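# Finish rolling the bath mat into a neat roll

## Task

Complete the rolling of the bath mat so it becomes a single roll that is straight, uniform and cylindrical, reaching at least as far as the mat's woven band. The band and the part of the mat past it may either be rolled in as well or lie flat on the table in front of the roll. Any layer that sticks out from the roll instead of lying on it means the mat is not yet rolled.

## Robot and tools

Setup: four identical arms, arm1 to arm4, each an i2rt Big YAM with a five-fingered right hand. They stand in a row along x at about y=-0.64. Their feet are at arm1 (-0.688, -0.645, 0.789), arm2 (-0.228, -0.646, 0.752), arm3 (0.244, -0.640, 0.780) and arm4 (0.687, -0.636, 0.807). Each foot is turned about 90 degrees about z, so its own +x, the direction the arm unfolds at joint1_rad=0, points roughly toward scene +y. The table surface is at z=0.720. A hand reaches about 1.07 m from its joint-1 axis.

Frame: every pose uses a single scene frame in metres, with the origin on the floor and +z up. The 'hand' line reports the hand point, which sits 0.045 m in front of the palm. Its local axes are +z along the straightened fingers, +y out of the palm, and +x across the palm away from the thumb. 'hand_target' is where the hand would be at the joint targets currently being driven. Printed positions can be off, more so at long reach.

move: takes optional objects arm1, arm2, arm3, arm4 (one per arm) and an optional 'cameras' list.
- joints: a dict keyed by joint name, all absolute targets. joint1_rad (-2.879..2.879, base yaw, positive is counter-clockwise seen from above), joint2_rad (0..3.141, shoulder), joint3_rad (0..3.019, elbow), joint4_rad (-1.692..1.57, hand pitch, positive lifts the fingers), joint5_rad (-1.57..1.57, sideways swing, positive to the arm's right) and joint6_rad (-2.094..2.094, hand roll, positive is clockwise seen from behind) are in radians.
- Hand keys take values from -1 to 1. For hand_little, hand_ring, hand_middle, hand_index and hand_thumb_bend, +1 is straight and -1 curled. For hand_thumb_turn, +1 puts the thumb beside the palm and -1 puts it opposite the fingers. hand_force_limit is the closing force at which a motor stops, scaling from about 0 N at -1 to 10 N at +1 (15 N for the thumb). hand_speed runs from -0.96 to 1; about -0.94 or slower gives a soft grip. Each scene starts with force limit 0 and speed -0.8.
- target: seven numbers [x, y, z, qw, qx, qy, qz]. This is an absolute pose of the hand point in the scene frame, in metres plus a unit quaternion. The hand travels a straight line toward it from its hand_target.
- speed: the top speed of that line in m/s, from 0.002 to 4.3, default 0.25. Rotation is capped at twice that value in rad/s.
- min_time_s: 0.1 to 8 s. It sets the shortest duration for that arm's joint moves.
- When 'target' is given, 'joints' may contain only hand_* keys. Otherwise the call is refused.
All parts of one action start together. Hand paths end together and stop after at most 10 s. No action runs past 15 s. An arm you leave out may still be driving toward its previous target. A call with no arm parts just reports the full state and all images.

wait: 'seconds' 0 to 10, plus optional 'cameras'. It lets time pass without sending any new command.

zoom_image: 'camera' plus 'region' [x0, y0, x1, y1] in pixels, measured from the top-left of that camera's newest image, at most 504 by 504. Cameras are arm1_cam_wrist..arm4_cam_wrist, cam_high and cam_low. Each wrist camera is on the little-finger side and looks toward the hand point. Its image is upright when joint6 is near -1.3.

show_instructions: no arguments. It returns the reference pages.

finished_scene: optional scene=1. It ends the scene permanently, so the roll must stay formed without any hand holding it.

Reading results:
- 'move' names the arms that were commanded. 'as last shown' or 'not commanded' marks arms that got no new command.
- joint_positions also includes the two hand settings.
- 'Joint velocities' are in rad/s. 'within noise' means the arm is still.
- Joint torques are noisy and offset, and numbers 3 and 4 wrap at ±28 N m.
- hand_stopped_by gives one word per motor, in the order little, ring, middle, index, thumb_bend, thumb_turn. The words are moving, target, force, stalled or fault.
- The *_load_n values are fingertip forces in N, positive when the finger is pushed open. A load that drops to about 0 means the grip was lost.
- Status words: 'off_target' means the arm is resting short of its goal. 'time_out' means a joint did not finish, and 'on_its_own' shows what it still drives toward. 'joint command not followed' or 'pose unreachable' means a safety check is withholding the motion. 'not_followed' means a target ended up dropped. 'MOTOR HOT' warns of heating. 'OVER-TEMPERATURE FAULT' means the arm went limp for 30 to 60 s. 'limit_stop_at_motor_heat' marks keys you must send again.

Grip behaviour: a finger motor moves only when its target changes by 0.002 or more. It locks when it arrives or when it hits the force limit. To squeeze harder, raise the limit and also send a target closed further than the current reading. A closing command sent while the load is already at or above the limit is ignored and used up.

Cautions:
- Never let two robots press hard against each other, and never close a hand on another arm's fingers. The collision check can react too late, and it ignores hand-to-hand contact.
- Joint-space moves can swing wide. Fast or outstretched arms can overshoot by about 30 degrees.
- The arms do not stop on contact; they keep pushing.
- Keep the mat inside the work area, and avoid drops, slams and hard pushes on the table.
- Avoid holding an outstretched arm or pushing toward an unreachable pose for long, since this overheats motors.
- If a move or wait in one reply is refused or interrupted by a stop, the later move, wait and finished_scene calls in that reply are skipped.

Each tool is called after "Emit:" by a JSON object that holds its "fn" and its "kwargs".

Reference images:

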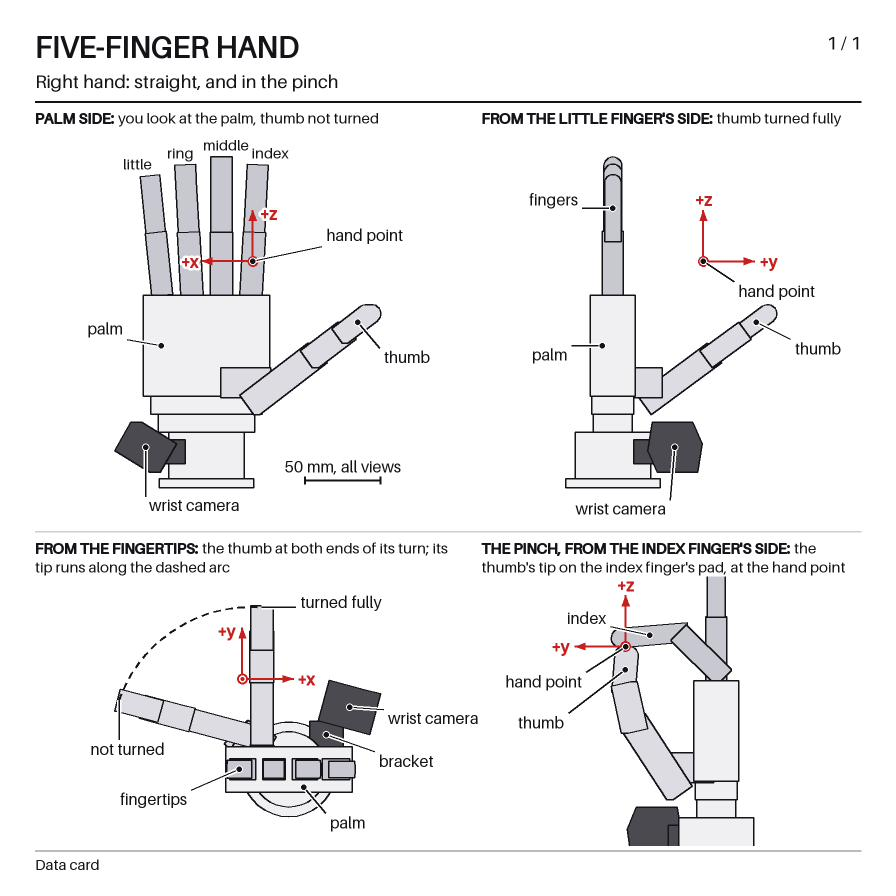

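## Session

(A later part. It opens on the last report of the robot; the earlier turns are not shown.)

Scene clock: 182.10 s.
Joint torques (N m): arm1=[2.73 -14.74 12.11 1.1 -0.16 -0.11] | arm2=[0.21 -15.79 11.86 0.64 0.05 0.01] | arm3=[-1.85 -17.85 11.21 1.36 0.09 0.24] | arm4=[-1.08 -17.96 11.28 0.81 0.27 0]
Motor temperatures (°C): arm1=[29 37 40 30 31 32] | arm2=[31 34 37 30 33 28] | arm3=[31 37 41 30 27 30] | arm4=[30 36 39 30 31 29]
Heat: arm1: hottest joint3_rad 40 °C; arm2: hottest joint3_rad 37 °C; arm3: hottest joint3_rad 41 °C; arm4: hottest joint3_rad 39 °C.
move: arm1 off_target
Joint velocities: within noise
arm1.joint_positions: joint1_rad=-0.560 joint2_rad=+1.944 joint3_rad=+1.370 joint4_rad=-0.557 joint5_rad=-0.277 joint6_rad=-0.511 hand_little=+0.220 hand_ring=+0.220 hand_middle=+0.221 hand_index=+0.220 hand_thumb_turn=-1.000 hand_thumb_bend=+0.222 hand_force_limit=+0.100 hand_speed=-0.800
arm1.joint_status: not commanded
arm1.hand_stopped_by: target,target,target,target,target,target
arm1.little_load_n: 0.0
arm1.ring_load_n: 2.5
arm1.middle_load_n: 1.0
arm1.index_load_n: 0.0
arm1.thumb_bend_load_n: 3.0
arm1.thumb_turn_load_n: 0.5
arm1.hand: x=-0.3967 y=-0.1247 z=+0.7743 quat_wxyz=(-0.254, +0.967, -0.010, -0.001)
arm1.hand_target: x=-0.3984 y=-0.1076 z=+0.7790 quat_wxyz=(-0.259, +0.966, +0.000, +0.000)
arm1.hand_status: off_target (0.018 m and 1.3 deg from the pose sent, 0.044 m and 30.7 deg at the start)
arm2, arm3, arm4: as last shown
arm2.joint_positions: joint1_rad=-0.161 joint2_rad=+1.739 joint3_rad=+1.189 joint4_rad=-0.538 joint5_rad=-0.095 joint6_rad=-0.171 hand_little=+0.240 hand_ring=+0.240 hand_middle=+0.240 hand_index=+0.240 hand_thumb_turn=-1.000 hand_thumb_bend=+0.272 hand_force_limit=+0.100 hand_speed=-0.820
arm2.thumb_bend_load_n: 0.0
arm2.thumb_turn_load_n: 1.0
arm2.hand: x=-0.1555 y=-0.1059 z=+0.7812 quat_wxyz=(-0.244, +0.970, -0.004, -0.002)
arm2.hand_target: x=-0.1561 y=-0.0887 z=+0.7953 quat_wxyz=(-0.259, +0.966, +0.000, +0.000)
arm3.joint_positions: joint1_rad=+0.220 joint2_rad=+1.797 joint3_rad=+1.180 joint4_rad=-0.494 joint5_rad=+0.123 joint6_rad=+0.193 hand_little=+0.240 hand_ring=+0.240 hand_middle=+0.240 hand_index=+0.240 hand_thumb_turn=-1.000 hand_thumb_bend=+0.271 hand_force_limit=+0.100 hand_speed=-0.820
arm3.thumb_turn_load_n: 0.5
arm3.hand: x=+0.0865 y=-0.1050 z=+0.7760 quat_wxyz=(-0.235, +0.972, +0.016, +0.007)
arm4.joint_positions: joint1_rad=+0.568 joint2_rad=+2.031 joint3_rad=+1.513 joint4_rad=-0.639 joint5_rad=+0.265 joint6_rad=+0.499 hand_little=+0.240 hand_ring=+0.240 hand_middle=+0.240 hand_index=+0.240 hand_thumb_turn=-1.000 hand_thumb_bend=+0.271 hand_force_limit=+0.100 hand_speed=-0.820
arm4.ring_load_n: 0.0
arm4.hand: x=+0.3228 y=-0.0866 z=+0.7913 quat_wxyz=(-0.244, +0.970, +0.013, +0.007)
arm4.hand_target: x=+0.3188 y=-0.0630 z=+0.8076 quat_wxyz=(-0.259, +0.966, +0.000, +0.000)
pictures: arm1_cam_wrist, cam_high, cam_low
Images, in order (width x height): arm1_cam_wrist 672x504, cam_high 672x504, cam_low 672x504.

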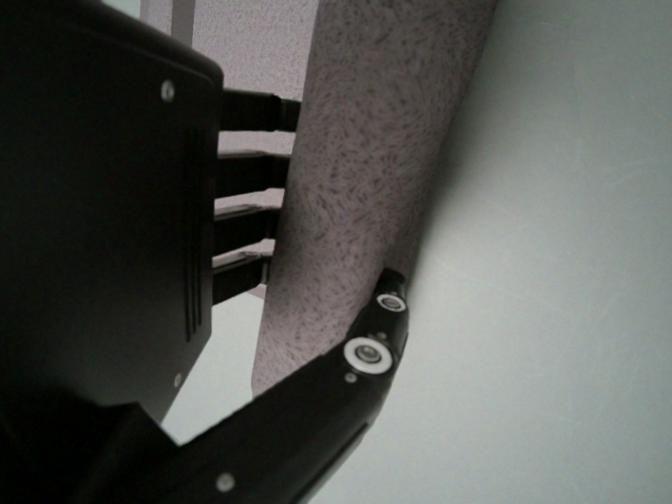

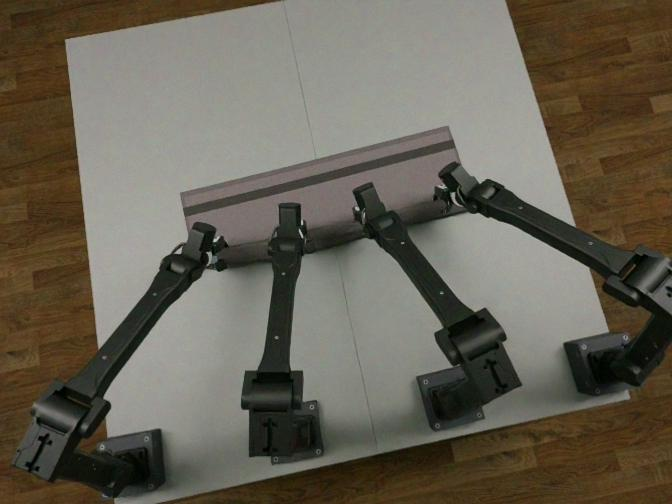

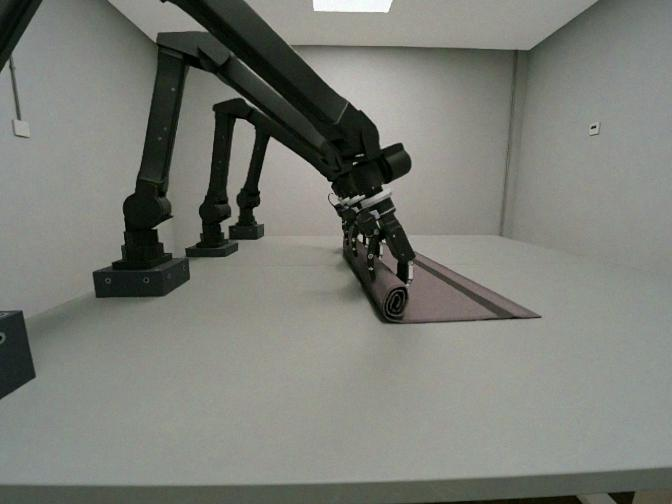

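Emit:
{"fn": "move", "kwargs": {"arm1": {"target":[-0.398,-0.085,0.772,0.0872,-0.9962,0,0],"speed":0.06}, "arm2": {"target":[-0.156,-0.071,0.772,0.0872,-0.9962,0,0],"speed":0.06}, "arm3": {"target":[0.084,-0.056,0.776,0.0872,-0.9962,0,0],"speed":0.06}, "arm4": {"target":[0.318,-0.045,0.784,0.0872,-0.9962,0,0],"speed":0.06}, "cameras": ["cam_low","cam_high","arm1_cam_wrist"]}}

Emit:
{"fn": "zoom_image", "kwargs": {"camera": "cam_low", "region": [300, 220, 460, 340]}}

Emit:
{"fn": "zoom_image", "kwargs": {"camera": "cam_high", "region": [140, 120, 500, 320]}}

Scene clock: 186.40 s.
Joint torques (N m): arm1=[1.85 -16.73 12.77 0.72 0.02 -0.01] | arm2=[-0.15 -16.5 10.32 0.58 0.23 0.09] | arm3=[-2.02 -19.9 10.61 1.07 -0.03 0.19] | arm4=[-1.38 -19.6 11.15 0.59 -0.06 -0.07]
Motor temperatures (°C): arm1=[29 37 41 30 31 32] | arm2=[31 34 37 30 33 28] | arm3=[31 37 41 30 27 30] | arm4=[30 36 39 30 31 29]
Heat: arm1: hottest joint3_rad 41 °C; arm2: hottest joint3_rad 37 °C; arm3: hottest joint3_rad 41 °C; arm4: hottest joint3_rad 39 °C.
move: arm1 off_target; arm2 off_target; arm3 off_target; arm4 off_target
Joint velocities: within noise
arm1.joint_positions: joint1_rad=-0.479 joint2_rad=+2.175 joint3_rad=+1.782 joint4_rad=-1.034 joint5_rad=-0.087 joint6_rad=-0.507 hand_little=+0.220 hand_ring=+0.220 hand_middle=+0.221 hand_index=+0.220 hand_thumb_turn=-1.000 hand_thumb_bend=+0.222 hand_force_limit=+0.100 hand_speed=-0.800
arm1.joint_status: not commanded
arm1.hand_stopped_by: target,target,target,target,target,target
arm1.little_load_n: 0.5
arm1.ring_load_n: 2.0
arm1.middle_load_n: 1.0
arm1.index_load_n: 0.0
arm1.thumb_bend_load_n: 2.5
arm1.thumb_turn_load_n: 1.0
arm1.hand: x=-0.3969 y=-0.1005 z=+0.7714 quat_wxyz=(-0.083, +0.997, +0.000, -0.003)
arm1.hand_target: x=-0.3984 y=-0.0854 z=+0.7720 quat_wxyz=(-0.088, +0.996, +0.000, +0.000)
arm1.hand_status: off_target (0.016 m and 0.5 deg from the pose sent, 0.040 m and 19.5 deg at the start)
arm2.joint_positions: joint1_rad=-0.131 joint2_rad=+1.983 joint3_rad=+1.582 joint4_rad=-0.993 joint5_rad=-0.030 joint6_rad=-0.168 hand_little=+0.240 hand_ring=+0.240 hand_middle=+0.240 hand_index=+0.240 hand_thumb_turn=-1.000 hand_thumb_bend=+0.272 hand_force_limit=+0.100 hand_speed=-0.820
arm2.joint_status: not commanded
arm2.hand_stopped_by: target,target,target,target,target,target
arm2.little_load_n: 0.0
arm2.ring_load_n: 0.0
arm2.middle_load_n: -3.5
arm2.index_load_n: 0.0
arm2.thumb_bend_load_n: 0.5
arm2.thumb_turn_load_n: 1.0
arm2.hand: x=-0.1548 y=-0.0793 z=+0.7805 quat_wxyz=(-0.091, +0.996, -0.001, -0.001)
arm2.hand_target: x=-0.1560 y=-0.0714 z=+0.7720 quat_wxyz=(-0.087, +0.996, +0.000, +0.000)
arm2.hand_status: off_target (0.012 m and 0.5 deg from the pose sent, 0.036 m and 18.3 deg at the start)
arm3.joint_positions: joint1_rad=+0.186 joint2_rad=+2.042 joint3_rad=+1.583 joint4_rad=-0.967 joint5_rad=+0.040 joint6_rad=+0.193 hand_little=+0.240 hand_ring=+0.240 hand_middle=+0.240 hand_index=+0.240 hand_thumb_turn=-1.000 hand_thumb_bend=+0.271 hand_force_limit=+0.100 hand_speed=-0.820
arm3.joint_status: not commanded
arm3.hand_stopped_by: target,target,target,target,target,target
arm3.little_load_n: 0.0
arm3.ring_load_n: 0.0
arm3.middle_load_n: -3.0
arm3.index_load_n: 0.0
arm3.thumb_bend_load_n: 1.0
arm3.thumb_turn_load_n: 0.0
arm3.hand: x=+0.0835 y=-0.0787 z=+0.7728 quat_wxyz=(-0.075, +0.997, +0.012, +0.004)
arm3.hand_target: x=+0.0845 y=-0.0570 z=+0.7762 quat_wxyz=(-0.087, +0.996, +0.000, +0.000)
arm3.hand_status: off_target (0.023 m and 2.0 deg from the pose sent, 0.049 m and 17.3 deg at the start)
arm4.joint_positions: joint1_rad=+0.498 joint2_rad=+2.278 joint3_rad=+1.952 joint4_rad=-1.112 joint5_rad=+0.079 joint6_rad=+0.496 hand_little=+0.240 hand_ring=+0.240 hand_middle=+0.240 hand_index=+0.240 hand_thumb_turn=-1.000 hand_thumb_bend=+0.272 hand_force_limit=+0.100 hand_speed=-0.820
arm4.joint_status: not commanded
arm4.hand_stopped_by: target,target,target,target,target,target
arm4.little_load_n: 0.0
arm4.ring_load_n: 0.0
arm4.middle_load_n: 0.0
arm4.index_load_n: 0.0
arm4.thumb_bend_load_n: 2.0
arm4.thumb_turn_load_n: 0.5
arm4.hand: x=+0.3200 y=-0.0633 z=+0.7856 quat_wxyz=(-0.079, +0.997, +0.005, +0.004)
arm4.hand_target: x=+0.3184 y=-0.0457 z=+0.7843 quat_wxyz=(-0.088, +0.996, +0.000, +0.000)
arm4.hand_status: off_target (0.018 m and 1.2 deg from the pose sent, 0.043 m and 18.3 deg at the start)
pictures: arm1_cam_wrist, cam_high, cam_low
Images, in order (width x height): arm1_cam_wrist 672x504, cam_high 672x504, cam_low 672x504.

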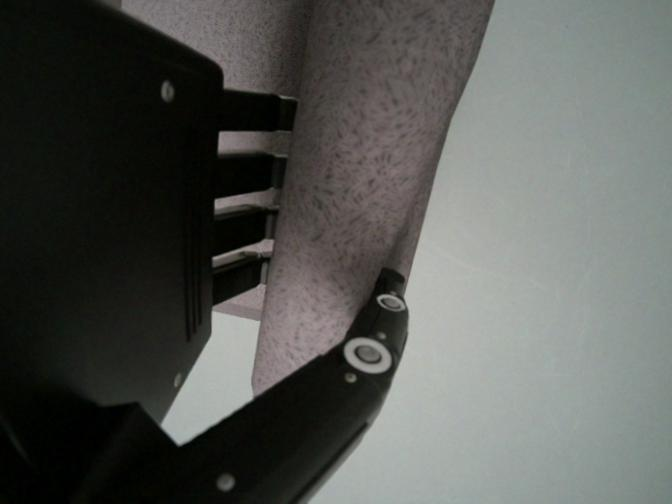

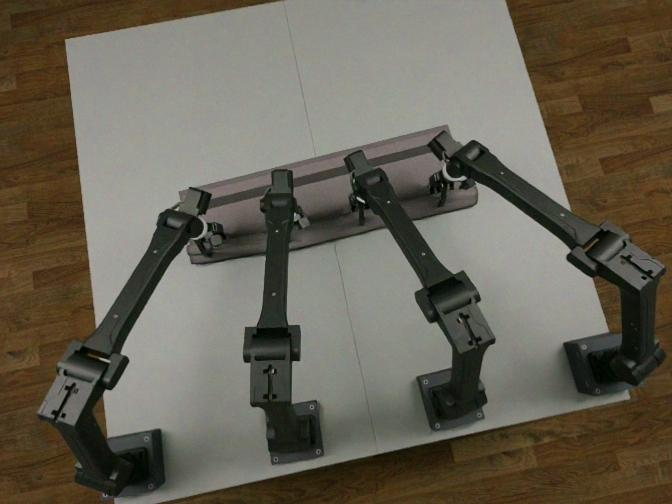

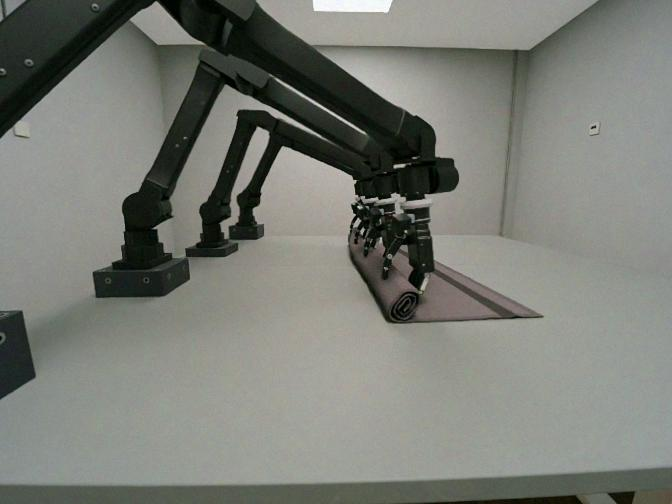

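Scaled by 3.150 from the camera's image (finer frame: 960x720).

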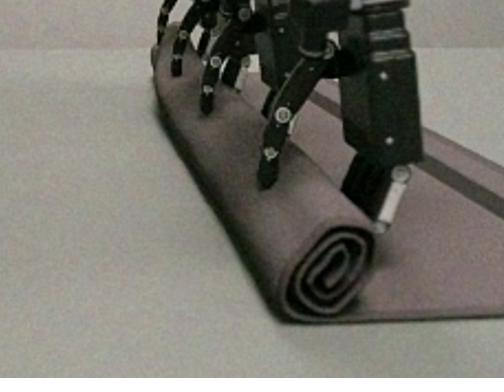

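Scaled by 1.400 from the camera's image (finer frame: 960x720).

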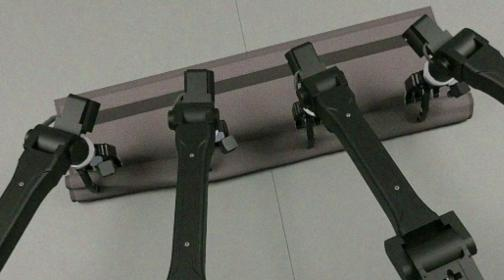

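Emit:
{"fn": "move", "kwargs": {"arm1": {"joints":{"hand_index":0.6,"hand_middle":0.6,"hand_ring":0.6,"hand_little":0.6},"target":[-0.398,-0.070,0.800,0.0872,-0.9962,0,0],"speed":0.05}, "arm2": {"joints":{"hand_index":0.6,"hand_middle":0.6,"hand_ring":0.6,"hand_little":0.6},"target":[-0.156,-0.056,0.803,0.0872,-0.9962,0,0],"speed":0.05}, "arm3": {"joints":{"hand_index":0.6,"hand_middle":0.6,"hand_ring":0.6,"hand_little":0.6},"target":[0.084,-0.041,0.806,0.0872,-0.9962,0,0],"speed":0.05}, "arm4": {"joints":{"hand_index":0.6,"hand_middle":0.6,"hand_ring":0.6,"hand_little":0.6},"target":[0.318,-0.030,0.814,0.0872,-0.9962,0,0],"speed":0.05}, "cameras": ["cam_low","cam_high","arm1_cam_wrist"]}}

Emit:
{"fn": "zoom_image", "kwargs": {"camera": "cam_low", "region": [300, 220, 460, 340]}}

Emit:
{"fn": "zoom_image", "kwargs": {"camera": "cam_high", "region": [140, 120, 500, 320]}}

Scene clock: 188.60 s.
Joint torques (N m): arm1=[2.78 -17.03 12.78 0.75 0.05 0.11] | arm2=[0.73 -18.02 12.3 0.34 0.08 0.05] | arm3=[-2.08 -21.83 11.08 0.65 0.03 0.14] | arm4=[-1.2 -21.13 11.71 0.5 -0.01 -0.18]
Motor temperatures (°C): arm1=[29 37 41 30 31 32] | arm2=[31 34 38 30 33 28] | arm3=[31 37 42 30 27 30] | arm4=[30 36 39 30 31 29]
Heat: arm1: hottest joint3_rad 41 °C; arm2: hottest joint3_rad 38 °C; arm3: hottest joint3_rad 42 °C; arm4: hottest joint3_rad 39 °C.
move: arm1 off_target; arm2 off_target; arm3 off_target; arm4 off_target
Joint velocities: within noise
arm1.joint_positions: joint1_rad=-0.466 joint2_rad=+2.176 joint3_rad=+1.883 joint4_rad=-1.119 joint5_rad=-0.086 joint6_rad=-0.492 hand_little=+0.600 hand_ring=+0.600 hand_middle=+0.600 hand_index=+0.600 hand_thumb_turn=-1.000 hand_thumb_bend=+0.221 hand_force_limit=+0.100 hand_speed=-0.800
arm1.joint_status: all done
arm1.hand_stopped_by: target,target,target,target,target,target
arm1.little_load_n: 0.0
arm1.ring_load_n: 0.0
arm1.middle_load_n: 0.0
arm1.index_load_n: 0.0
arm1.thumb_bend_load_n: 0.0
arm1.thumb_turn_load_n: 0.0
arm1.hand: x=-0.3967 y=-0.0815 z=+0.8066 quat_wxyz=(-0.089, +0.996, -0.001, +0.000)
arm1.hand_target: x=-0.3983 y=-0.0704 z=+0.7999 quat_wxyz=(-0.088, +0.996, +0.000, +0.000)
arm1.hand_status: off_target (0.013 m and 0.3 deg from the pose sent, 0.042 m and 0.5 deg at the start)
arm2.joint_positions: joint1_rad=-0.129 joint2_rad=+2.003 joint3_rad=+1.664 joint4_rad=-1.093 joint5_rad=-0.027 joint6_rad=-0.168 hand_little=+0.600 hand_ring=+0.600 hand_middle=+0.599 hand_index=+0.600 hand_thumb_turn=-1.000 hand_thumb_bend=+0.272 hand_force_limit=+0.100 hand_speed=-0.820
arm2.joint_status: all done
arm2.hand_stopped_by: target,target,target,target,target,target
arm2.little_load_n: 0.0
arm2.ring_load_n: 0.0
arm2.middle_load_n: -3.5
arm2.index_load_n: 0.0
arm2.thumb_bend_load_n: 0.0
arm2.thumb_turn_load_n: 0.0
arm2.hand: x=-0.1549 y=-0.0749 z=+0.7987 quat_wxyz=(-0.072, +0.997, -0.001, -0.003)
arm2.hand_target: x=-0.1561 y=-0.0566 z=+0.8034 quat_wxyz=(-0.088, +0.996, +0.000, +0.000)
arm2.hand_status: off_target (0.019 m and 1.8 deg from the pose sent, 0.032 m and 0.5 deg at the start)
arm3.joint_positions: joint1_rad=+0.183 joint2_rad=+2.061 joint3_rad=+1.676 joint4_rad=-1.045 joint5_rad=+0.038 joint6_rad=+0.193 hand_little=+0.600 hand_ring=+0.600 hand_middle=+0.600 hand_index=+0.600 hand_thumb_turn=-1.000 hand_thumb_bend=+0.271 hand_force_limit=+0.100 hand_speed=-0.820
arm3.joint_status: all done
arm3.hand_stopped_by: target,target,target,target,target,target
arm3.little_load_n: 0.0
arm3.ring_load_n: 0.0
arm3.middle_load_n: 0.0
arm3.index_load_n: 0.0
arm3.thumb_bend_load_n: 0.0
arm3.thumb_turn_load_n: 0.0
arm3.hand: x=+0.0811 y=-0.0627 z=+0.7941 quat_wxyz=(-0.072, +0.997, +0.011, +0.004)
arm3.hand_target: x=+0.0843 y=-0.0418 z=+0.8065 quat_wxyz=(-0.088, +0.996, +0.000, +0.000)
arm3.hand_status: off_target (0.025 m and 2.2 deg from the pose sent, 0.050 m and 2.0 deg at the start)
arm4.joint_positions: joint1_rad=+0.483 joint2_rad=+2.308 joint3_rad=+2.061 joint4_rad=-1.198 joint5_rad=+0.077 joint6_rad=+0.493 hand_little=+0.600 hand_ring=+0.600 hand_middle=+0.600 hand_index=+0.600 hand_thumb_turn=-1.000 hand_thumb_bend=+0.271 hand_force_limit=+0.100 hand_speed=-0.820
arm4.joint_status: all done
arm4.hand_stopped_by: target,target,target,target,target,target
arm4.little_load_n: 0.0
arm4.ring_load_n: 0.0
arm4.middle_load_n: 0.0
arm4.index_load_n: 0.0
arm4.thumb_bend_load_n: 0.0
arm4.thumb_turn_load_n: 0.0
arm4.hand: x=+0.3219 y=-0.0460 z=+0.8060 quat_wxyz=(-0.076, +0.997, -0.001, +0.006)
arm4.hand_target: x=+0.3185 y=-0.0306 z=+0.8142 quat_wxyz=(-0.088, +0.996, +0.000, +0.000)
arm4.hand_status: off_target (0.018 m and 1.5 deg from the pose sent, 0.044 m and 1.2 deg at the start)
pictures: arm1_cam_wrist, cam_high, cam_low
Images, in order (width x height): arm1_cam_wrist 672x504, cam_high 672x504, cam_low 672x504.

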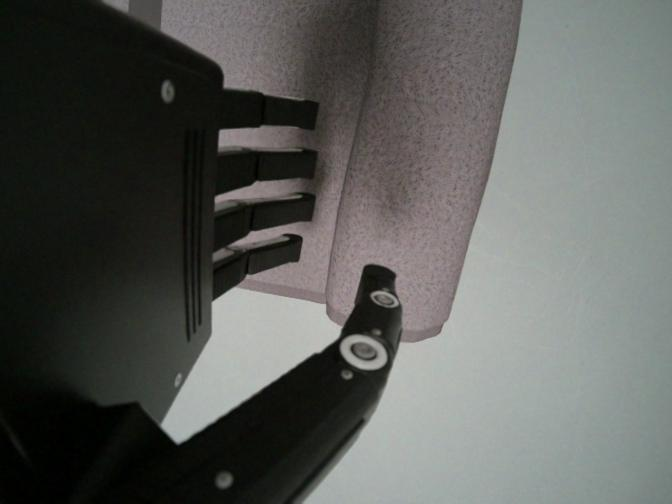

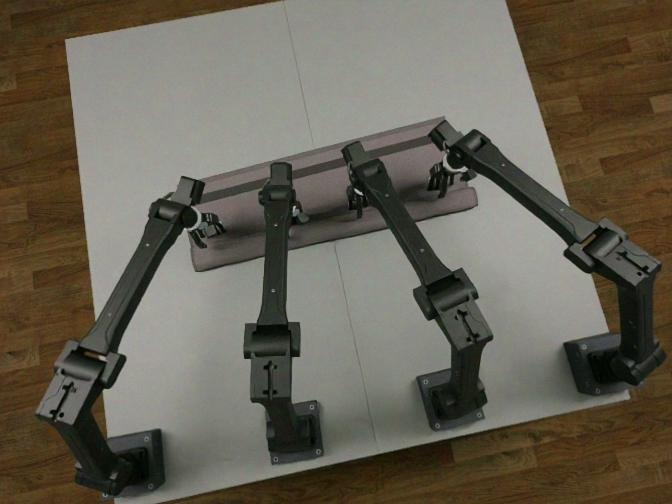

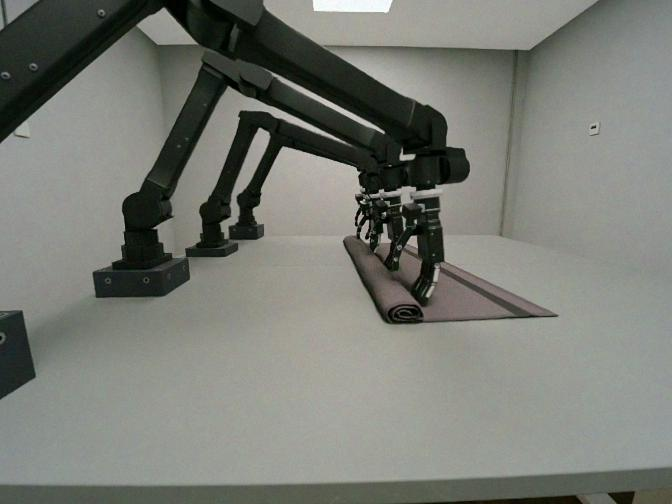

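Scaled by 3.150 from the camera's image (finer frame: 960x720).

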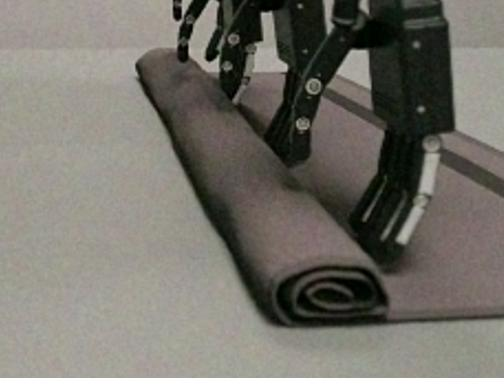

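Scaled by 1.400 from the camera's image (finer frame: 960x720).

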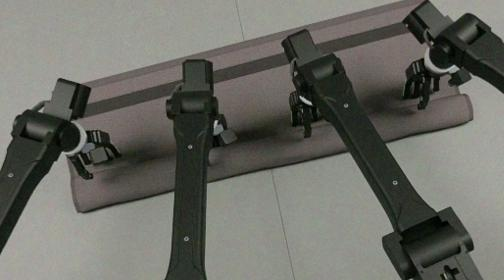

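Emit:
{"fn": "move", "kwargs": {"arm1": {"joints":{"hand_thumb_bend":0.93,"hand_index":0.75,"hand_middle":0.75,"hand_ring":0.75,"hand_little":0.75,"hand_speed":-0.5},"target":[-0.398,-0.080,0.850,0.0872,-0.9962,0,0],"speed":0.15}, "arm2": {"joints":{"hand_thumb_bend":0.93,"hand_index":0.75,"hand_middle":0.75,"hand_ring":0.75,"hand_little":0.75,"hand_speed":-0.5},"target":[-0.156,-0.07,0.860,0.0872,-0.9962,0,0],"speed":0.15}, "arm3": {"joints":{"hand_thumb_bend":0.93,"hand_index":0.75,"hand_middle":0.75,"hand_ring":0.75,"hand_little":0.75,"hand_speed":-0.5},"target":[0.084,-0.06,0.860,0.0872,-0.9962,0,0],"speed":0.15}, "arm4": {"joints":{"hand_thumb_bend":0.93,"hand_index":0.75,"hand_middle":0.75,"hand_ring":0.75,"hand_little":0.75,"hand_speed":-0.5},"target":[0.318,-0.045,0.865,0.0872,-0.9962,0,0],"speed":0.15}}}

Emit:
{"fn": "move", "kwargs": {"arm1": {"target":[-0.398,-0.105,0.805,0.5,-0.866,0,0],"speed":0.3}, "arm2": {"target":[-0.156,-0.094,0.805,0.5,-0.866,0,0],"speed":0.3}, "arm3": {"target":[0.084,-0.083,0.805,0.5,-0.866,0,0],"speed":0.3}, "arm4": {"target":[0.318,-0.073,0.815,0.5,-0.866,0,0],"speed":0.3}, "cameras": ["cam_low","cam_high","arm1_cam_wrist","arm2_cam_wrist","arm3_cam_wrist"]}}

Emit:
{"fn": "zoom_image", "kwargs": {"camera": "cam_low", "region": [300, 220, 460, 340]}}

Emit:
{"fn": "zoom_image", "kwargs": {"camera": "cam_high", "region": [140, 120, 500, 320]}}

Scene clock: 191.67 s.
Joint torques (N m): arm1=[1.32 -19.08 12.55 0.7 -0.09 -0.09] | arm2=[-0.91 -20.66 12.22 -0.01 0.1 0.06] | arm3=[-1.55 -24.76 10.77 0.54 0.07 0.2] | arm4=[0.21 -23.94 11.51 0.2 0.1 -0.06]
Motor temperatures (°C): arm1=[29 37 42 30 31 32] | arm2=[31 34 38 30 33 28] | arm3=[31 37 42 30 27 30] | arm4=[30 36 39 30 31 29]
Heat: arm1: hottest joint3_rad 42 °C; arm2: hottest joint3_rad 38 °C; arm3: hottest joint3_rad 42 °C; arm4: hottest joint3_rad 39 °C.
move: arm1 off_target; arm2 off_target; arm3 off_target; arm4 off_target
Joint velocities: within noise
arm1.joint_positions: joint1_rad=-0.466 joint2_rad=+2.141 joint3_rad=+1.914 joint4_rad=-1.210 joint5_rad=-0.086 joint6_rad=-0.492 hand_little=+0.750 hand_ring=+0.750 hand_middle=+0.750 hand_index=+0.750 hand_thumb_turn=-1.000 hand_thumb_bend=+0.930 hand_force_limit=+0.100 hand_speed=-0.500
arm1.joint_status: all done
arm1.hand_stopped_by: target,target,target,target,target,target
arm1.little_load_n: 0.0
arm1.ring_load_n: 0.0
arm1.middle_load_n: 0.0
arm1.index_load_n: 0.0
arm1.thumb_bend_load_n: 0.0
arm1.thumb_turn_load_n: 0.0
arm1.hand: x=-0.4015 y=-0.0902 z=+0.8410 quat_wxyz=(-0.078, +0.997, -0.001, -0.006)
arm1.hand_target: x=-0.3982 y=-0.0803 z=+0.8500 quat_wxyz=(-0.087, +0.996, +0.000, +0.000)
arm1.hand_status: off_target (0.014 m and 1.2 deg from the pose sent, 0.043 m and 0.2 deg at the start)
arm2.joint_positions: joint1_rad=-0.129 joint2_rad=+1.957 joint3_rad=+1.700 joint4_rad=-1.191 joint5_rad=-0.027 joint6_rad=-0.168 hand_little=+0.750 hand_ring=+0.750 hand_middle=+0.750 hand_index=+0.750 hand_thumb_turn=-1.000 hand_thumb_bend=+0.930 hand_force_limit=+0.100 hand_speed=-0.500
arm2.joint_status: all done
arm2.hand_stopped_by: target,target,target,target,target,target
arm2.little_load_n: 0.5
arm2.ring_load_n: 0.0
arm2.middle_load_n: 0.0
arm2.index_load_n: 0.0
arm2.thumb_bend_load_n: 0.0
arm2.thumb_turn_load_n: 0.0
arm2.hand: x=-0.1564 y=-0.0846 z=+0.8391 quat_wxyz=(-0.065, +0.998, -0.001, -0.005)
arm2.hand_target: x=-0.1561 y=-0.0708 z=+0.8601 quat_wxyz=(-0.087, +0.996, +0.000, +0.000)
arm2.hand_status: off_target (0.026 m and 2.6 deg from the pose sent, 0.062 m and 1.8 deg at the start)
arm3.joint_positions: joint1_rad=+0.183 joint2_rad=+2.008 joint3_rad=+1.677 joint4_rad=-1.135 joint5_rad=+0.037 joint6_rad=+0.194 hand_little=+0.750 hand_ring=+0.750 hand_middle=+0.750 hand_index=+0.750 hand_thumb_turn=-1.000 hand_thumb_bend=+0.930 hand_force_limit=+0.100 hand_speed=-0.500
arm3.joint_status: all done
arm3.hand_stopped_by: target,target,target,target,target,target
arm3.little_load_n: 0.0
arm3.ring_load_n: 0.0
arm3.middle_load_n: 0.0
arm3.index_load_n: 0.0
arm3.thumb_bend_load_n: 0.0
arm3.thumb_turn_load_n: 0.0
arm3.hand: x=+0.0851 y=-0.0813 z=+0.8263 quat_wxyz=(-0.055, +0.998, +0.011, +0.007)
arm3.hand_target: x=+0.0843 y=-0.0617 z=+0.8602 quat_wxyz=(-0.087, +0.996, +0.000, +0.000)
arm3.hand_status: off_target (0.040 m and 4.0 deg from the pose sent, 0.066 m and 2.2 deg at the start)
arm4.joint_positions: joint1_rad=+0.483 joint2_rad=+2.270 joint3_rad=+2.063 joint4_rad=-1.275 joint5_rad=+0.076 joint6_rad=+0.493 hand_little=+0.750 hand_ring=+0.750 hand_middle=+0.750 hand_index=+0.750 hand_thumb_turn=-1.000 hand_thumb_bend=+0.930 hand_force_limit=+0.100 hand_speed=-0.500
arm4.joint_status: all done
arm4.hand_stopped_by: target,target,target,target,target,target
arm4.little_load_n: 0.0
arm4.ring_load_n: 0.0
arm4.middle_load_n: 0.0
arm4.index_load_n: 0.0
arm4.thumb_bend_load_n: 0.0
arm4.thumb_turn_load_n: 0.0
arm4.hand: x=+0.3292 y=-0.0599 z=+0.8322 quat_wxyz=(-0.059, +0.998, +0.000, +0.014)
arm4.hand_target: x=+0.3188 y=-0.0464 z=+0.8652 quat_wxyz=(-0.087, +0.996, +0.000, +0.000)
arm4.hand_status: off_target (0.038 m and 3.6 deg from the pose sent, 0.059 m and 1.5 deg at the start)
pictures: none

Scene clock: 194.13 s.
Joint torques (N m): arm1=[0.73 -13.22 7.16 2.44 -0.49 0.03] | arm2=[-1.38 -13.22 7.21 1.95 -0.11 0.04] | arm3=[0.21 -15.91 5.6 3.47 0.22 -0.12] | arm4=[-0.03 -17.49 5.48 2.73 0.25 -0.15]
Motor temperatures (°C): arm1=[29 37 42 30 31 32] | arm2=[31 34 38 30 33 28] | arm3=[31 37 41 30 27 30] | arm4=[30 36 39 30 31 29]
Heat: arm1: hottest joint3_rad 42 °C; arm2: hottest joint3_rad 38 °C; arm3: hottest joint3_rad 41 °C; arm4: hottest joint3_rad 39 °C.
move: arm1 done; arm2 done; arm3 off_target; arm4 done
Joint velocities: within noise
arm1.joint_positions: joint1_rad=-0.631 joint2_rad=+1.823 joint3_rad=+1.055 joint4_rad=+0.136 joint5_rad=-0.567 joint6_rad=-0.387 hand_little=+0.750 hand_ring=+0.750 hand_middle=+0.750 hand_index=+0.750 hand_thumb_turn=-1.000 hand_thumb_bend=+0.930 hand_force_limit=+0.100 hand_speed=-0.500
arm1.joint_status: not commanded
arm1.hand_stopped_by: target,target,target,target,target,target
arm1.little_load_n: 0.0
arm1.ring_load_n: 0.0
arm1.middle_load_n: 0.0
arm1.index_load_n: 0.0
arm1.thumb_bend_load_n: 0.0
arm1.thumb_turn_load_n: 0.0
arm1.hand: x=-0.3990 y=-0.1009 z=+0.8106 quat_wxyz=(-0.500, +0.866, +0.007, +0.002)
arm1.hand_target: x=-0.3981 y=-0.1051 z=+0.8049 quat_wxyz=(-0.500, +0.866, +0.000, +0.000)
arm1.hand_status: done (0.007 m and 0.8 deg from the pose sent, 0.039 m and 51.0 deg at the start)
arm2.joint_positions: joint1_rad=-0.191 joint2_rad=+1.583 joint3_rad=+0.798 joint4_rad=+0.227 joint5_rad=-0.204 joint6_rad=-0.135 hand_little=+0.750 hand_ring=+0.750 hand_middle=+0.750 hand_index=+0.750 hand_thumb_turn=-1.000 hand_thumb_bend=+0.930 hand_force_limit=+0.100 hand_speed=-0.500
arm2.joint_status: not commanded
arm2.hand_stopped_by: target,target,target,target,target,target
arm2.little_load_n: 0.0
arm2.ring_load_n: 0.0
arm2.middle_load_n: 0.0
arm2.index_load_n: 0.0
arm2.thumb_bend_load_n: 0.0
arm2.thumb_turn_load_n: 0.0
arm2.hand: x=-0.1598 y=-0.0961 z=+0.8001 quat_wxyz=(-0.492, +0.871, +0.006, -0.001)
arm2.hand_target: x=-0.1560 y=-0.0940 z=+0.8051 quat_wxyz=(-0.500, +0.866, +0.000, +0.000)
arm2.hand_status: done (0.007 m and 1.3 deg from the pose sent, 0.035 m and 52.6 deg at the start)
arm3.joint_positions: joint1_rad=+0.253 joint2_rad=+1.674 joint3_rad=+0.813 joint4_rad=+0.286 joint5_rad=+0.258 joint6_rad=+0.169 hand_little=+0.750 hand_ring=+0.750 hand_middle=+0.750 hand_index=+0.750 hand_thumb_turn=-1.000 hand_thumb_bend=+0.930 hand_force_limit=+0.100 hand_speed=-0.500
arm3.joint_status: not commanded
arm3.hand_stopped_by: target,target,target,target,target,target
arm3.little_load_n: 0.5
arm3.ring_load_n: 0.0
arm3.middle_load_n: 0.0
arm3.index_load_n: 0.0
arm3.thumb_bend_load_n: 0.0
arm3.thumb_turn_load_n: 0.0
arm3.hand: x=+0.0906 y=-0.0845 z=+0.7969 quat_wxyz=(-0.487, +0.873, -0.010, +0.002)
arm3.hand_target: x=+0.0840 y=-0.0830 z=+0.8050 quat_wxyz=(-0.500, +0.866, +0.000, +0.000)
arm3.hand_status: off_target (0.011 m and 2.1 deg from the pose sent, 0.021 m and 53.7 deg at the start)
arm4.joint_positions: joint1_rad=+0.656 joint2_rad=+1.916 joint3_rad=+1.145 joint4_rad=+0.110 joint5_rad=+0.564 joint6_rad=+0.392 hand_little=+0.750 hand_ring=+0.750 hand_middle=+0.750 hand_index=+0.750 hand_thumb_turn=-1.000 hand_thumb_bend=+0.930 hand_force_limit=+0.100 hand_speed=-0.500
arm4.joint_status: not commanded
arm4.hand_stopped_by: target,target,target,target,target,target
arm4.little_load_n: 0.0
arm4.ring_load_n: 0.0
arm4.middle_load_n: 0.0
arm4.index_load_n: 0.0
arm4.thumb_bend_load_n: 0.0
arm4.thumb_turn_load_n: 0.0
arm4.hand: x=+0.3189 y=-0.0723 z=+0.8081 quat_wxyz=(-0.492, +0.870, -0.002, +0.004)
arm4.hand_target: x=+0.3181 y=-0.0730 z=+0.8148 quat_wxyz=(-0.500, +0.866, +0.000, +0.000)
arm4.hand_status: done (0.007 m and 1.1 deg from the pose sent, 0.024 m and 53.2 deg at the start)
pictures: arm1_cam_wrist, arm2_cam_wrist, arm3_cam_wrist, cam_high, cam_low
Images, in order (width x height): arm1_cam_wrist 672x504, arm2_cam_wrist 672x504, arm3_cam_wrist 672x504, cam_high 672x504, cam_low 672x504.

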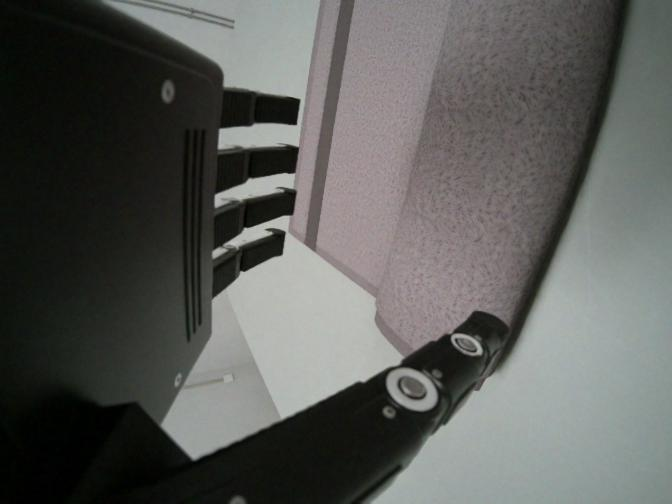

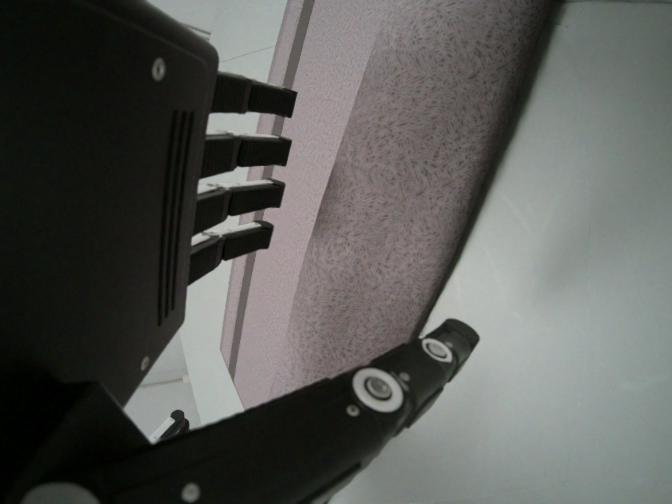

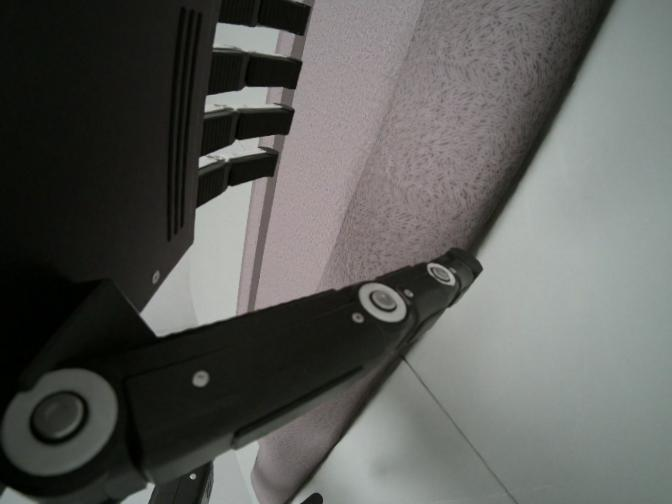

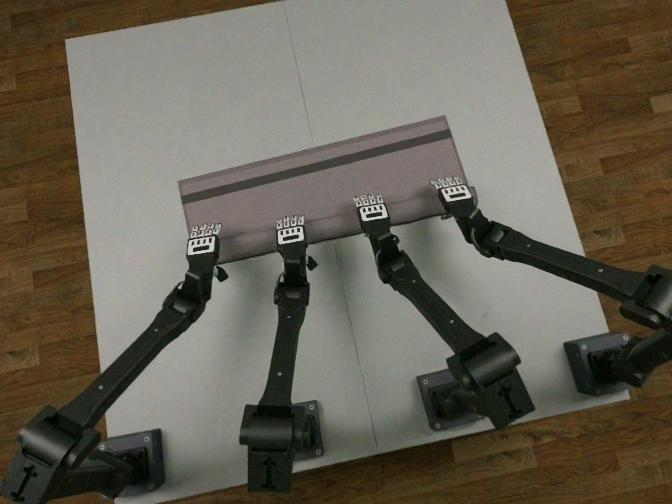

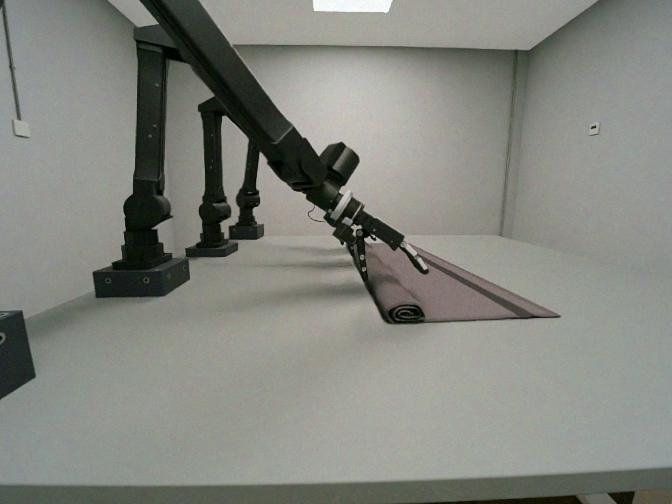

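Scaled by 3.150 from the camera's image (finer frame: 960x720).

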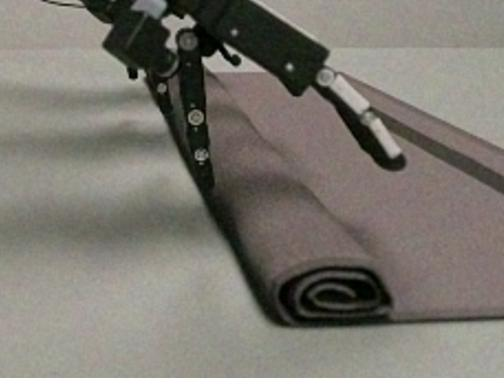

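Scaled by 1.400 from the camera's image (finer frame: 960x720).

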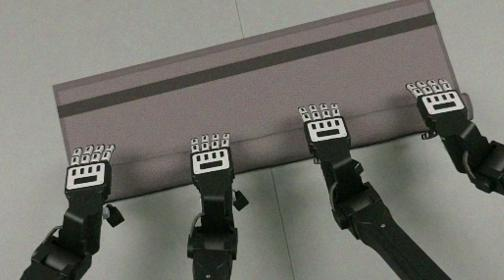

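Emit:
{"fn": "move", "kwargs": {"cameras": ["cam_low","cam_high"]}}

Scene clock: 195.20 s.
Joint torques (N m): arm1=[1.03 -13.51 7.41 2.55 -0.39 0.04] | arm2=[-1.38 -11.58 6.93 1.91 -0.12 0.15] | arm3=[0.15 -15.91 5.6 3.44 0.22 -0.1] | arm4=[-0.32 -17.44 5.55 3.04 0.27 -0.21]
Motor temperatures (°C): arm1=[29 37 41 30 31 32] | arm2=[31 34 38 30 33 28] | arm3=[31 37 41 30 27 30] | arm4=[30 36 39 30 31 29]
Heat: arm1: hottest joint3_rad 41 °C; arm2: hottest joint3_rad 38 °C; arm3: hottest joint3_rad 41 °C; arm4: hottest joint3_rad 39 °C.
Joint velocities: within noise
arm1.joint_positions: joint1_rad=-0.631 joint2_rad=+1.823 joint3_rad=+1.055 joint4_rad=+0.136 joint5_rad=-0.567 joint6_rad=-0.387 hand_little=+0.750 hand_ring=+0.750 hand_middle=+0.750 hand_index=+0.750 hand_thumb_turn=-1.000 hand_thumb_bend=+0.930 hand_force_limit=+0.100 hand_speed=-0.500
arm1.joint_status: not commanded
arm1.hand_stopped_by: target,target,target,target,target,target
arm1.little_load_n: 0.0
arm1.ring_load_n: 0.0
arm1.middle_load_n: 0.0
arm1.index_load_n: 0.0
arm1.thumb_bend_load_n: 0.0
arm1.thumb_turn_load_n: 0.0
arm1.hand: x=-0.3990 y=-0.1009 z=+0.8106 quat_wxyz=(-0.500, +0.866, +0.007, +0.002) (m; scene frame)
arm1.hand_target: x=-0.3981 y=-0.1051 z=+0.8049 quat_wxyz=(-0.500, +0.866, +0.000, +0.000) (m; scene frame)
arm1.hand_status: done (0.007 m and 0.8 deg from the pose sent, 0.039 m and 51.0 deg at the start)
arm2.joint_positions: joint1_rad=-0.191 joint2_rad=+1.583 joint3_rad=+0.798 joint4_rad=+0.227 joint5_rad=-0.204 joint6_rad=-0.135 hand_little=+0.750 hand_ring=+0.750 hand_middle=+0.750 hand_index=+0.750 hand_thumb_turn=-1.000 hand_thumb_bend=+0.930 hand_force_limit=+0.100 hand_speed=-0.500
arm2.joint_status: not commanded
arm2.hand_stopped_by: target,target,target,target,target,target
arm2.little_load_n: 0.0
arm2.ring_load_n: 0.0
arm2.middle_load_n: 0.0
arm2.index_load_n: 0.0
arm2.thumb_bend_load_n: 0.0
arm2.thumb_turn_load_n: 0.5
arm2.hand: x=-0.1598 y=-0.0961 z=+0.8001 quat_wxyz=(-0.492, +0.871, +0.006, -0.001) (m; scene frame)
arm2.hand_target: x=-0.1560 y=-0.0940 z=+0.8051 quat_wxyz=(-0.500, +0.866, +0.000, +0.000) (m; scene frame)
arm2.hand_status: done (0.007 m and 1.3 deg from the pose sent, 0.035 m and 52.6 deg at the start)
arm3.joint_positions: joint1_rad=+0.253 joint2_rad=+1.674 joint3_rad=+0.813 joint4_rad=+0.286 joint5_rad=+0.258 joint6_rad=+0.168 hand_little=+0.750 hand_ring=+0.750 hand_middle=+0.750 hand_index=+0.750 hand_thumb_turn=-1.000 hand_thumb_bend=+0.930 hand_force_limit=+0.100 hand_speed=-0.500
arm3.joint_status: not commanded
arm3.hand_stopped_by: target,target,target,target,target,target
arm3.little_load_n: 0.0
arm3.ring_load_n: 0.0
arm3.middle_load_n: 0.0
arm3.index_load_n: 0.0
arm3.thumb_bend_load_n: 0.0
arm3.thumb_turn_load_n: 0.0
arm3.hand: x=+0.0906 y=-0.0845 z=+0.7968 quat_wxyz=(-0.487, +0.873, -0.009, +0.003) (m; scene frame)
arm3.hand_target: x=+0.0840 y=-0.0831 z=+0.8050 quat_wxyz=(-0.500, +0.866, +0.000, +0.000) (m; scene frame)
arm3.hand_status: off_target (0.011 m and 2.0 deg from the pose sent, 0.021 m and 53.7 deg at the start)
arm4.joint_positions: joint1_rad=+0.656 joint2_rad=+1.916 joint3_rad=+1.145 joint4_rad=+0.111 joint5_rad=+0.564 joint6_rad=+0.391 hand_little=+0.750 hand_ring=+0.750 hand_middle=+0.750 hand_index=+0.750 hand_thumb_turn=-1.000 hand_thumb_bend=+0.930 hand_force_limit=+0.100 hand_speed=-0.500
arm4.joint_status: not commanded
arm4.hand_stopped_by: target,target,target,target,target,target
arm4.little_load_n: 0.0
arm4.ring_load_n: 0.0
arm4.middle_load_n: 0.0
arm4.index_load_n: 0.0
arm4.thumb_bend_load_n: 0.0
arm4.thumb_turn_load_n: 0.0
arm4.hand: x=+0.3189 y=-0.0722 z=+0.8081 quat_wxyz=(-0.492, +0.870, -0.001, +0.004) (m; scene frame)
arm4.hand_target: x=+0.3180 y=-0.0730 z=+0.8149 quat_wxyz=(-0.500, +0.866, +0.000, +0.000) (m; scene frame)
arm4.hand_status: done (0.007 m and 1.1 deg from the pose sent, 0.024 m and 53.2 deg at the start)
pictures: cam_high, cam_low
Images, in order (width x height): cam_high 672x504, cam_low 672x504.

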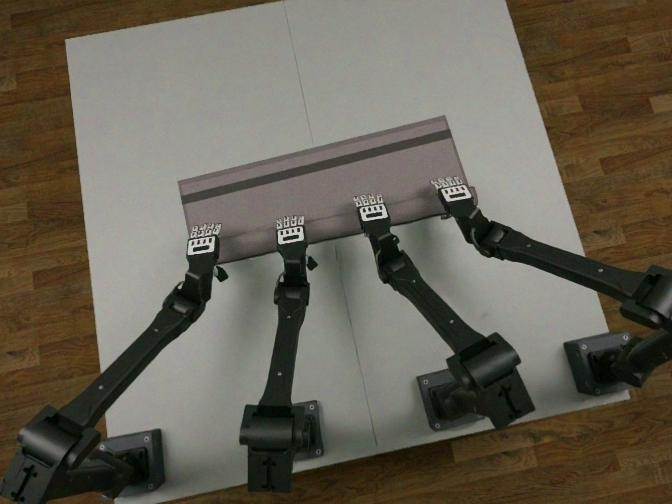

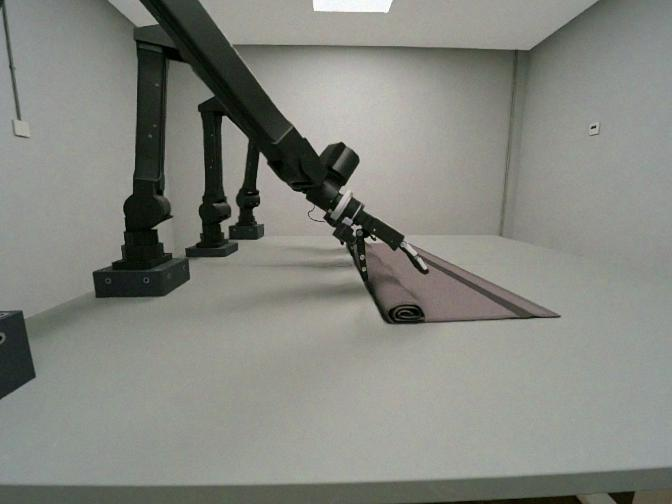

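Emit:
{"fn": "move", "kwargs": {"arm1": {"target": [-0.398, -0.105, 0.740, 0.5, -0.866, 0, 0], "speed": 0.08}, "arm2": {"target": [-0.156, -0.094, 0.750, 0.5, -0.866, 0, 0], "speed": 0.08}, "arm3": {"target": [0.084, -0.083, 0.750, 0.5, -0.866, 0, 0], "speed": 0.08}, "arm4": {"target": [0.318, -0.073, 0.757, 0.5, -0.866, 0, 0], "speed": 0.08}, "cameras": ["cam_low"]}}

Emit:
{"fn": "zoom_image", "kwargs": {"camera": "cam_low", "region": [300, 220, 460, 340]}}

Scene clock: 197.13 s.
Joint torques (N m): arm1=[0.73 -11.63 6.42 2.69 -0.42 0.02] | arm2=[-1.73 -11.16 5.68 1.61 -0.08 0.08] | arm3=[0.21 -14.8 4.82 3.47 0.2 -0.1] | arm4=[-0.15 -16.38 5.12 3.11 0.27 -0.16]
Motor temperatures (°C): arm1=[29 37 41 30 31 32] | arm2=[31 34 38 30 33 28] | arm3=[31 37 41 30 27 30] | arm4=[30 36 39 30 31 29]
Heat: arm1: hottest joint3_rad 41 °C; arm2: hottest joint3_rad 38 °C; arm3: hottest joint3_rad 41 °C; arm4: hottest joint3_rad 39 °C.
move: arm1 off_target; arm2 done; arm3 done; arm4 done
Joint velocities: within noise
arm1.joint_positions: joint1_rad=-0.631 joint2_rad=+1.942 joint3_rad=+1.029 joint4_rad=+0.295 joint5_rad=-0.567 joint6_rad=-0.387 hand_little=+0.750 hand_ring=+0.750 hand_middle=+0.750 hand_index=+0.750 hand_thumb_turn=-1.000 hand_thumb_bend=+0.930 hand_force_limit=+0.100 hand_speed=-0.500
arm1.joint_status: not commanded
arm1.hand_stopped_by: target,target,target,target,target,target
arm1.little_load_n: 0.0
arm1.ring_load_n: 0.0
arm1.middle_load_n: -0.5
arm1.index_load_n: 0.0
arm1.thumb_bend_load_n: 0.0
arm1.thumb_turn_load_n: 0.5
arm1.hand: x=-0.3978 y=-0.0994 z=+0.7544 quat_wxyz=(-0.505, +0.863, +0.009, +0.006)
arm1.hand_target: x=-0.3981 y=-0.1051 z=+0.7404 quat_wxyz=(-0.500, +0.866, +0.000, +0.000)
arm1.hand_status: off_target (0.015 m and 1.4 deg from the pose sent, 0.071 m and 0.8 deg at the start)
arm2.joint_positions: joint1_rad=-0.191 joint2_rad=+1.696 joint3_rad=+0.763 joint4_rad=+0.400 joint5_rad=-0.206 joint6_rad=-0.131 hand_little=+0.750 hand_ring=+0.750 hand_middle=+0.750 hand_index=+0.750 hand_thumb_turn=-1.000 hand_thumb_bend=+0.930 hand_force_limit=+0.100 hand_speed=-0.500
arm2.joint_status: not commanded
arm2.hand_stopped_by: target,target,target,target,target,target
arm2.little_load_n: 0.0
arm2.ring_load_n: 0.0
arm2.middle_load_n: 0.0
arm2.index_load_n: 0.0
arm2.thumb_bend_load_n: 0.5
arm2.thumb_turn_load_n: 0.5
arm2.hand: x=-0.1594 y=-0.0919 z=+0.7577 quat_wxyz=(-0.503, +0.865, +0.006, +0.000)
arm2.hand_target: x=-0.1561 y=-0.0942 z=+0.7502 quat_wxyz=(-0.500, +0.866, +0.000, +0.000)
arm2.hand_status: done (0.009 m and 0.8 deg from the pose sent, 0.050 m and 1.3 deg at the start)
arm3.joint_positions: joint1_rad=+0.253 joint2_rad=+1.793 joint3_rad=+0.787 joint4_rad=+0.450 joint5_rad=+0.258 joint6_rad=+0.168 hand_little=+0.750 hand_ring=+0.750 hand_middle=+0.750 hand_index=+0.750 hand_thumb_turn=-1.000 hand_thumb_bend=+0.930 hand_force_limit=+0.100 hand_speed=-0.500
arm3.joint_status: not commanded
arm3.hand_stopped_by: target,target,target,target,target,target
arm3.little_load_n: 0.0
arm3.ring_load_n: 0.0
arm3.middle_load_n: 0.0
arm3.index_load_n: 0.0
arm3.thumb_bend_load_n: 0.0
arm3.thumb_turn_load_n: 0.0
arm3.hand: x=+0.0900 y=-0.0825 z=+0.7521 quat_wxyz=(-0.495, +0.869, -0.011, +0.000)
arm3.hand_target: x=+0.0841 y=-0.0831 z=+0.7500 quat_wxyz=(-0.500, +0.866, +0.000, +0.000)
arm3.hand_status: done (0.006 m and 1.4 deg from the pose sent, 0.047 m and 2.0 deg at the start)
arm4.joint_positions: joint1_rad=+0.656 joint2_rad=+2.007 joint3_rad=+1.124 joint4_rad=+0.243 joint5_rad=+0.564 joint6_rad=+0.391 hand_little=+0.750 hand_ring=+0.750 hand_middle=+0.750 hand_index=+0.750 hand_thumb_turn=-1.000 hand_thumb_bend=+0.930 hand_force_limit=+0.100 hand_speed=-0.500
arm4.joint_status: not commanded
arm4.hand_stopped_by: target,target,target,target,target,target
arm4.little_load_n: 0.0
arm4.ring_load_n: 0.0
arm4.middle_load_n: 0.0
arm4.index_load_n: 0.0
arm4.thumb_bend_load_n: 0.0
arm4.thumb_turn_load_n: 0.0
arm4.hand: x=+0.3176 y=-0.0703 z=+0.7646 quat_wxyz=(-0.500, +0.866, -0.005, -0.002)
arm4.hand_target: x=+0.3181 y=-0.0731 z=+0.7571 quat_wxyz=(-0.500, +0.866, +0.000, +0.000)
arm4.hand_status: done (0.008 m and 0.6 deg from the pose sent, 0.051 m and 1.1 deg at the start)
Images, in order (width x height): cam_low 672x504.

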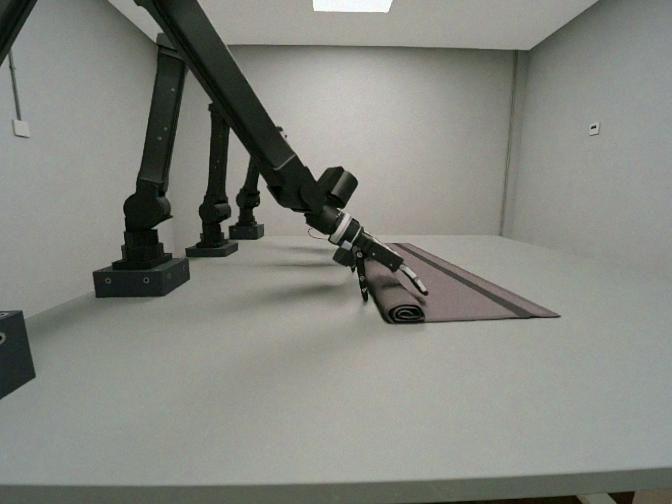

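Scaled by 3.150 from the camera's image (finer frame: 960x720).

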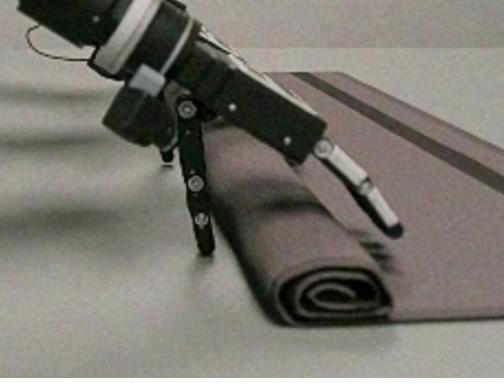

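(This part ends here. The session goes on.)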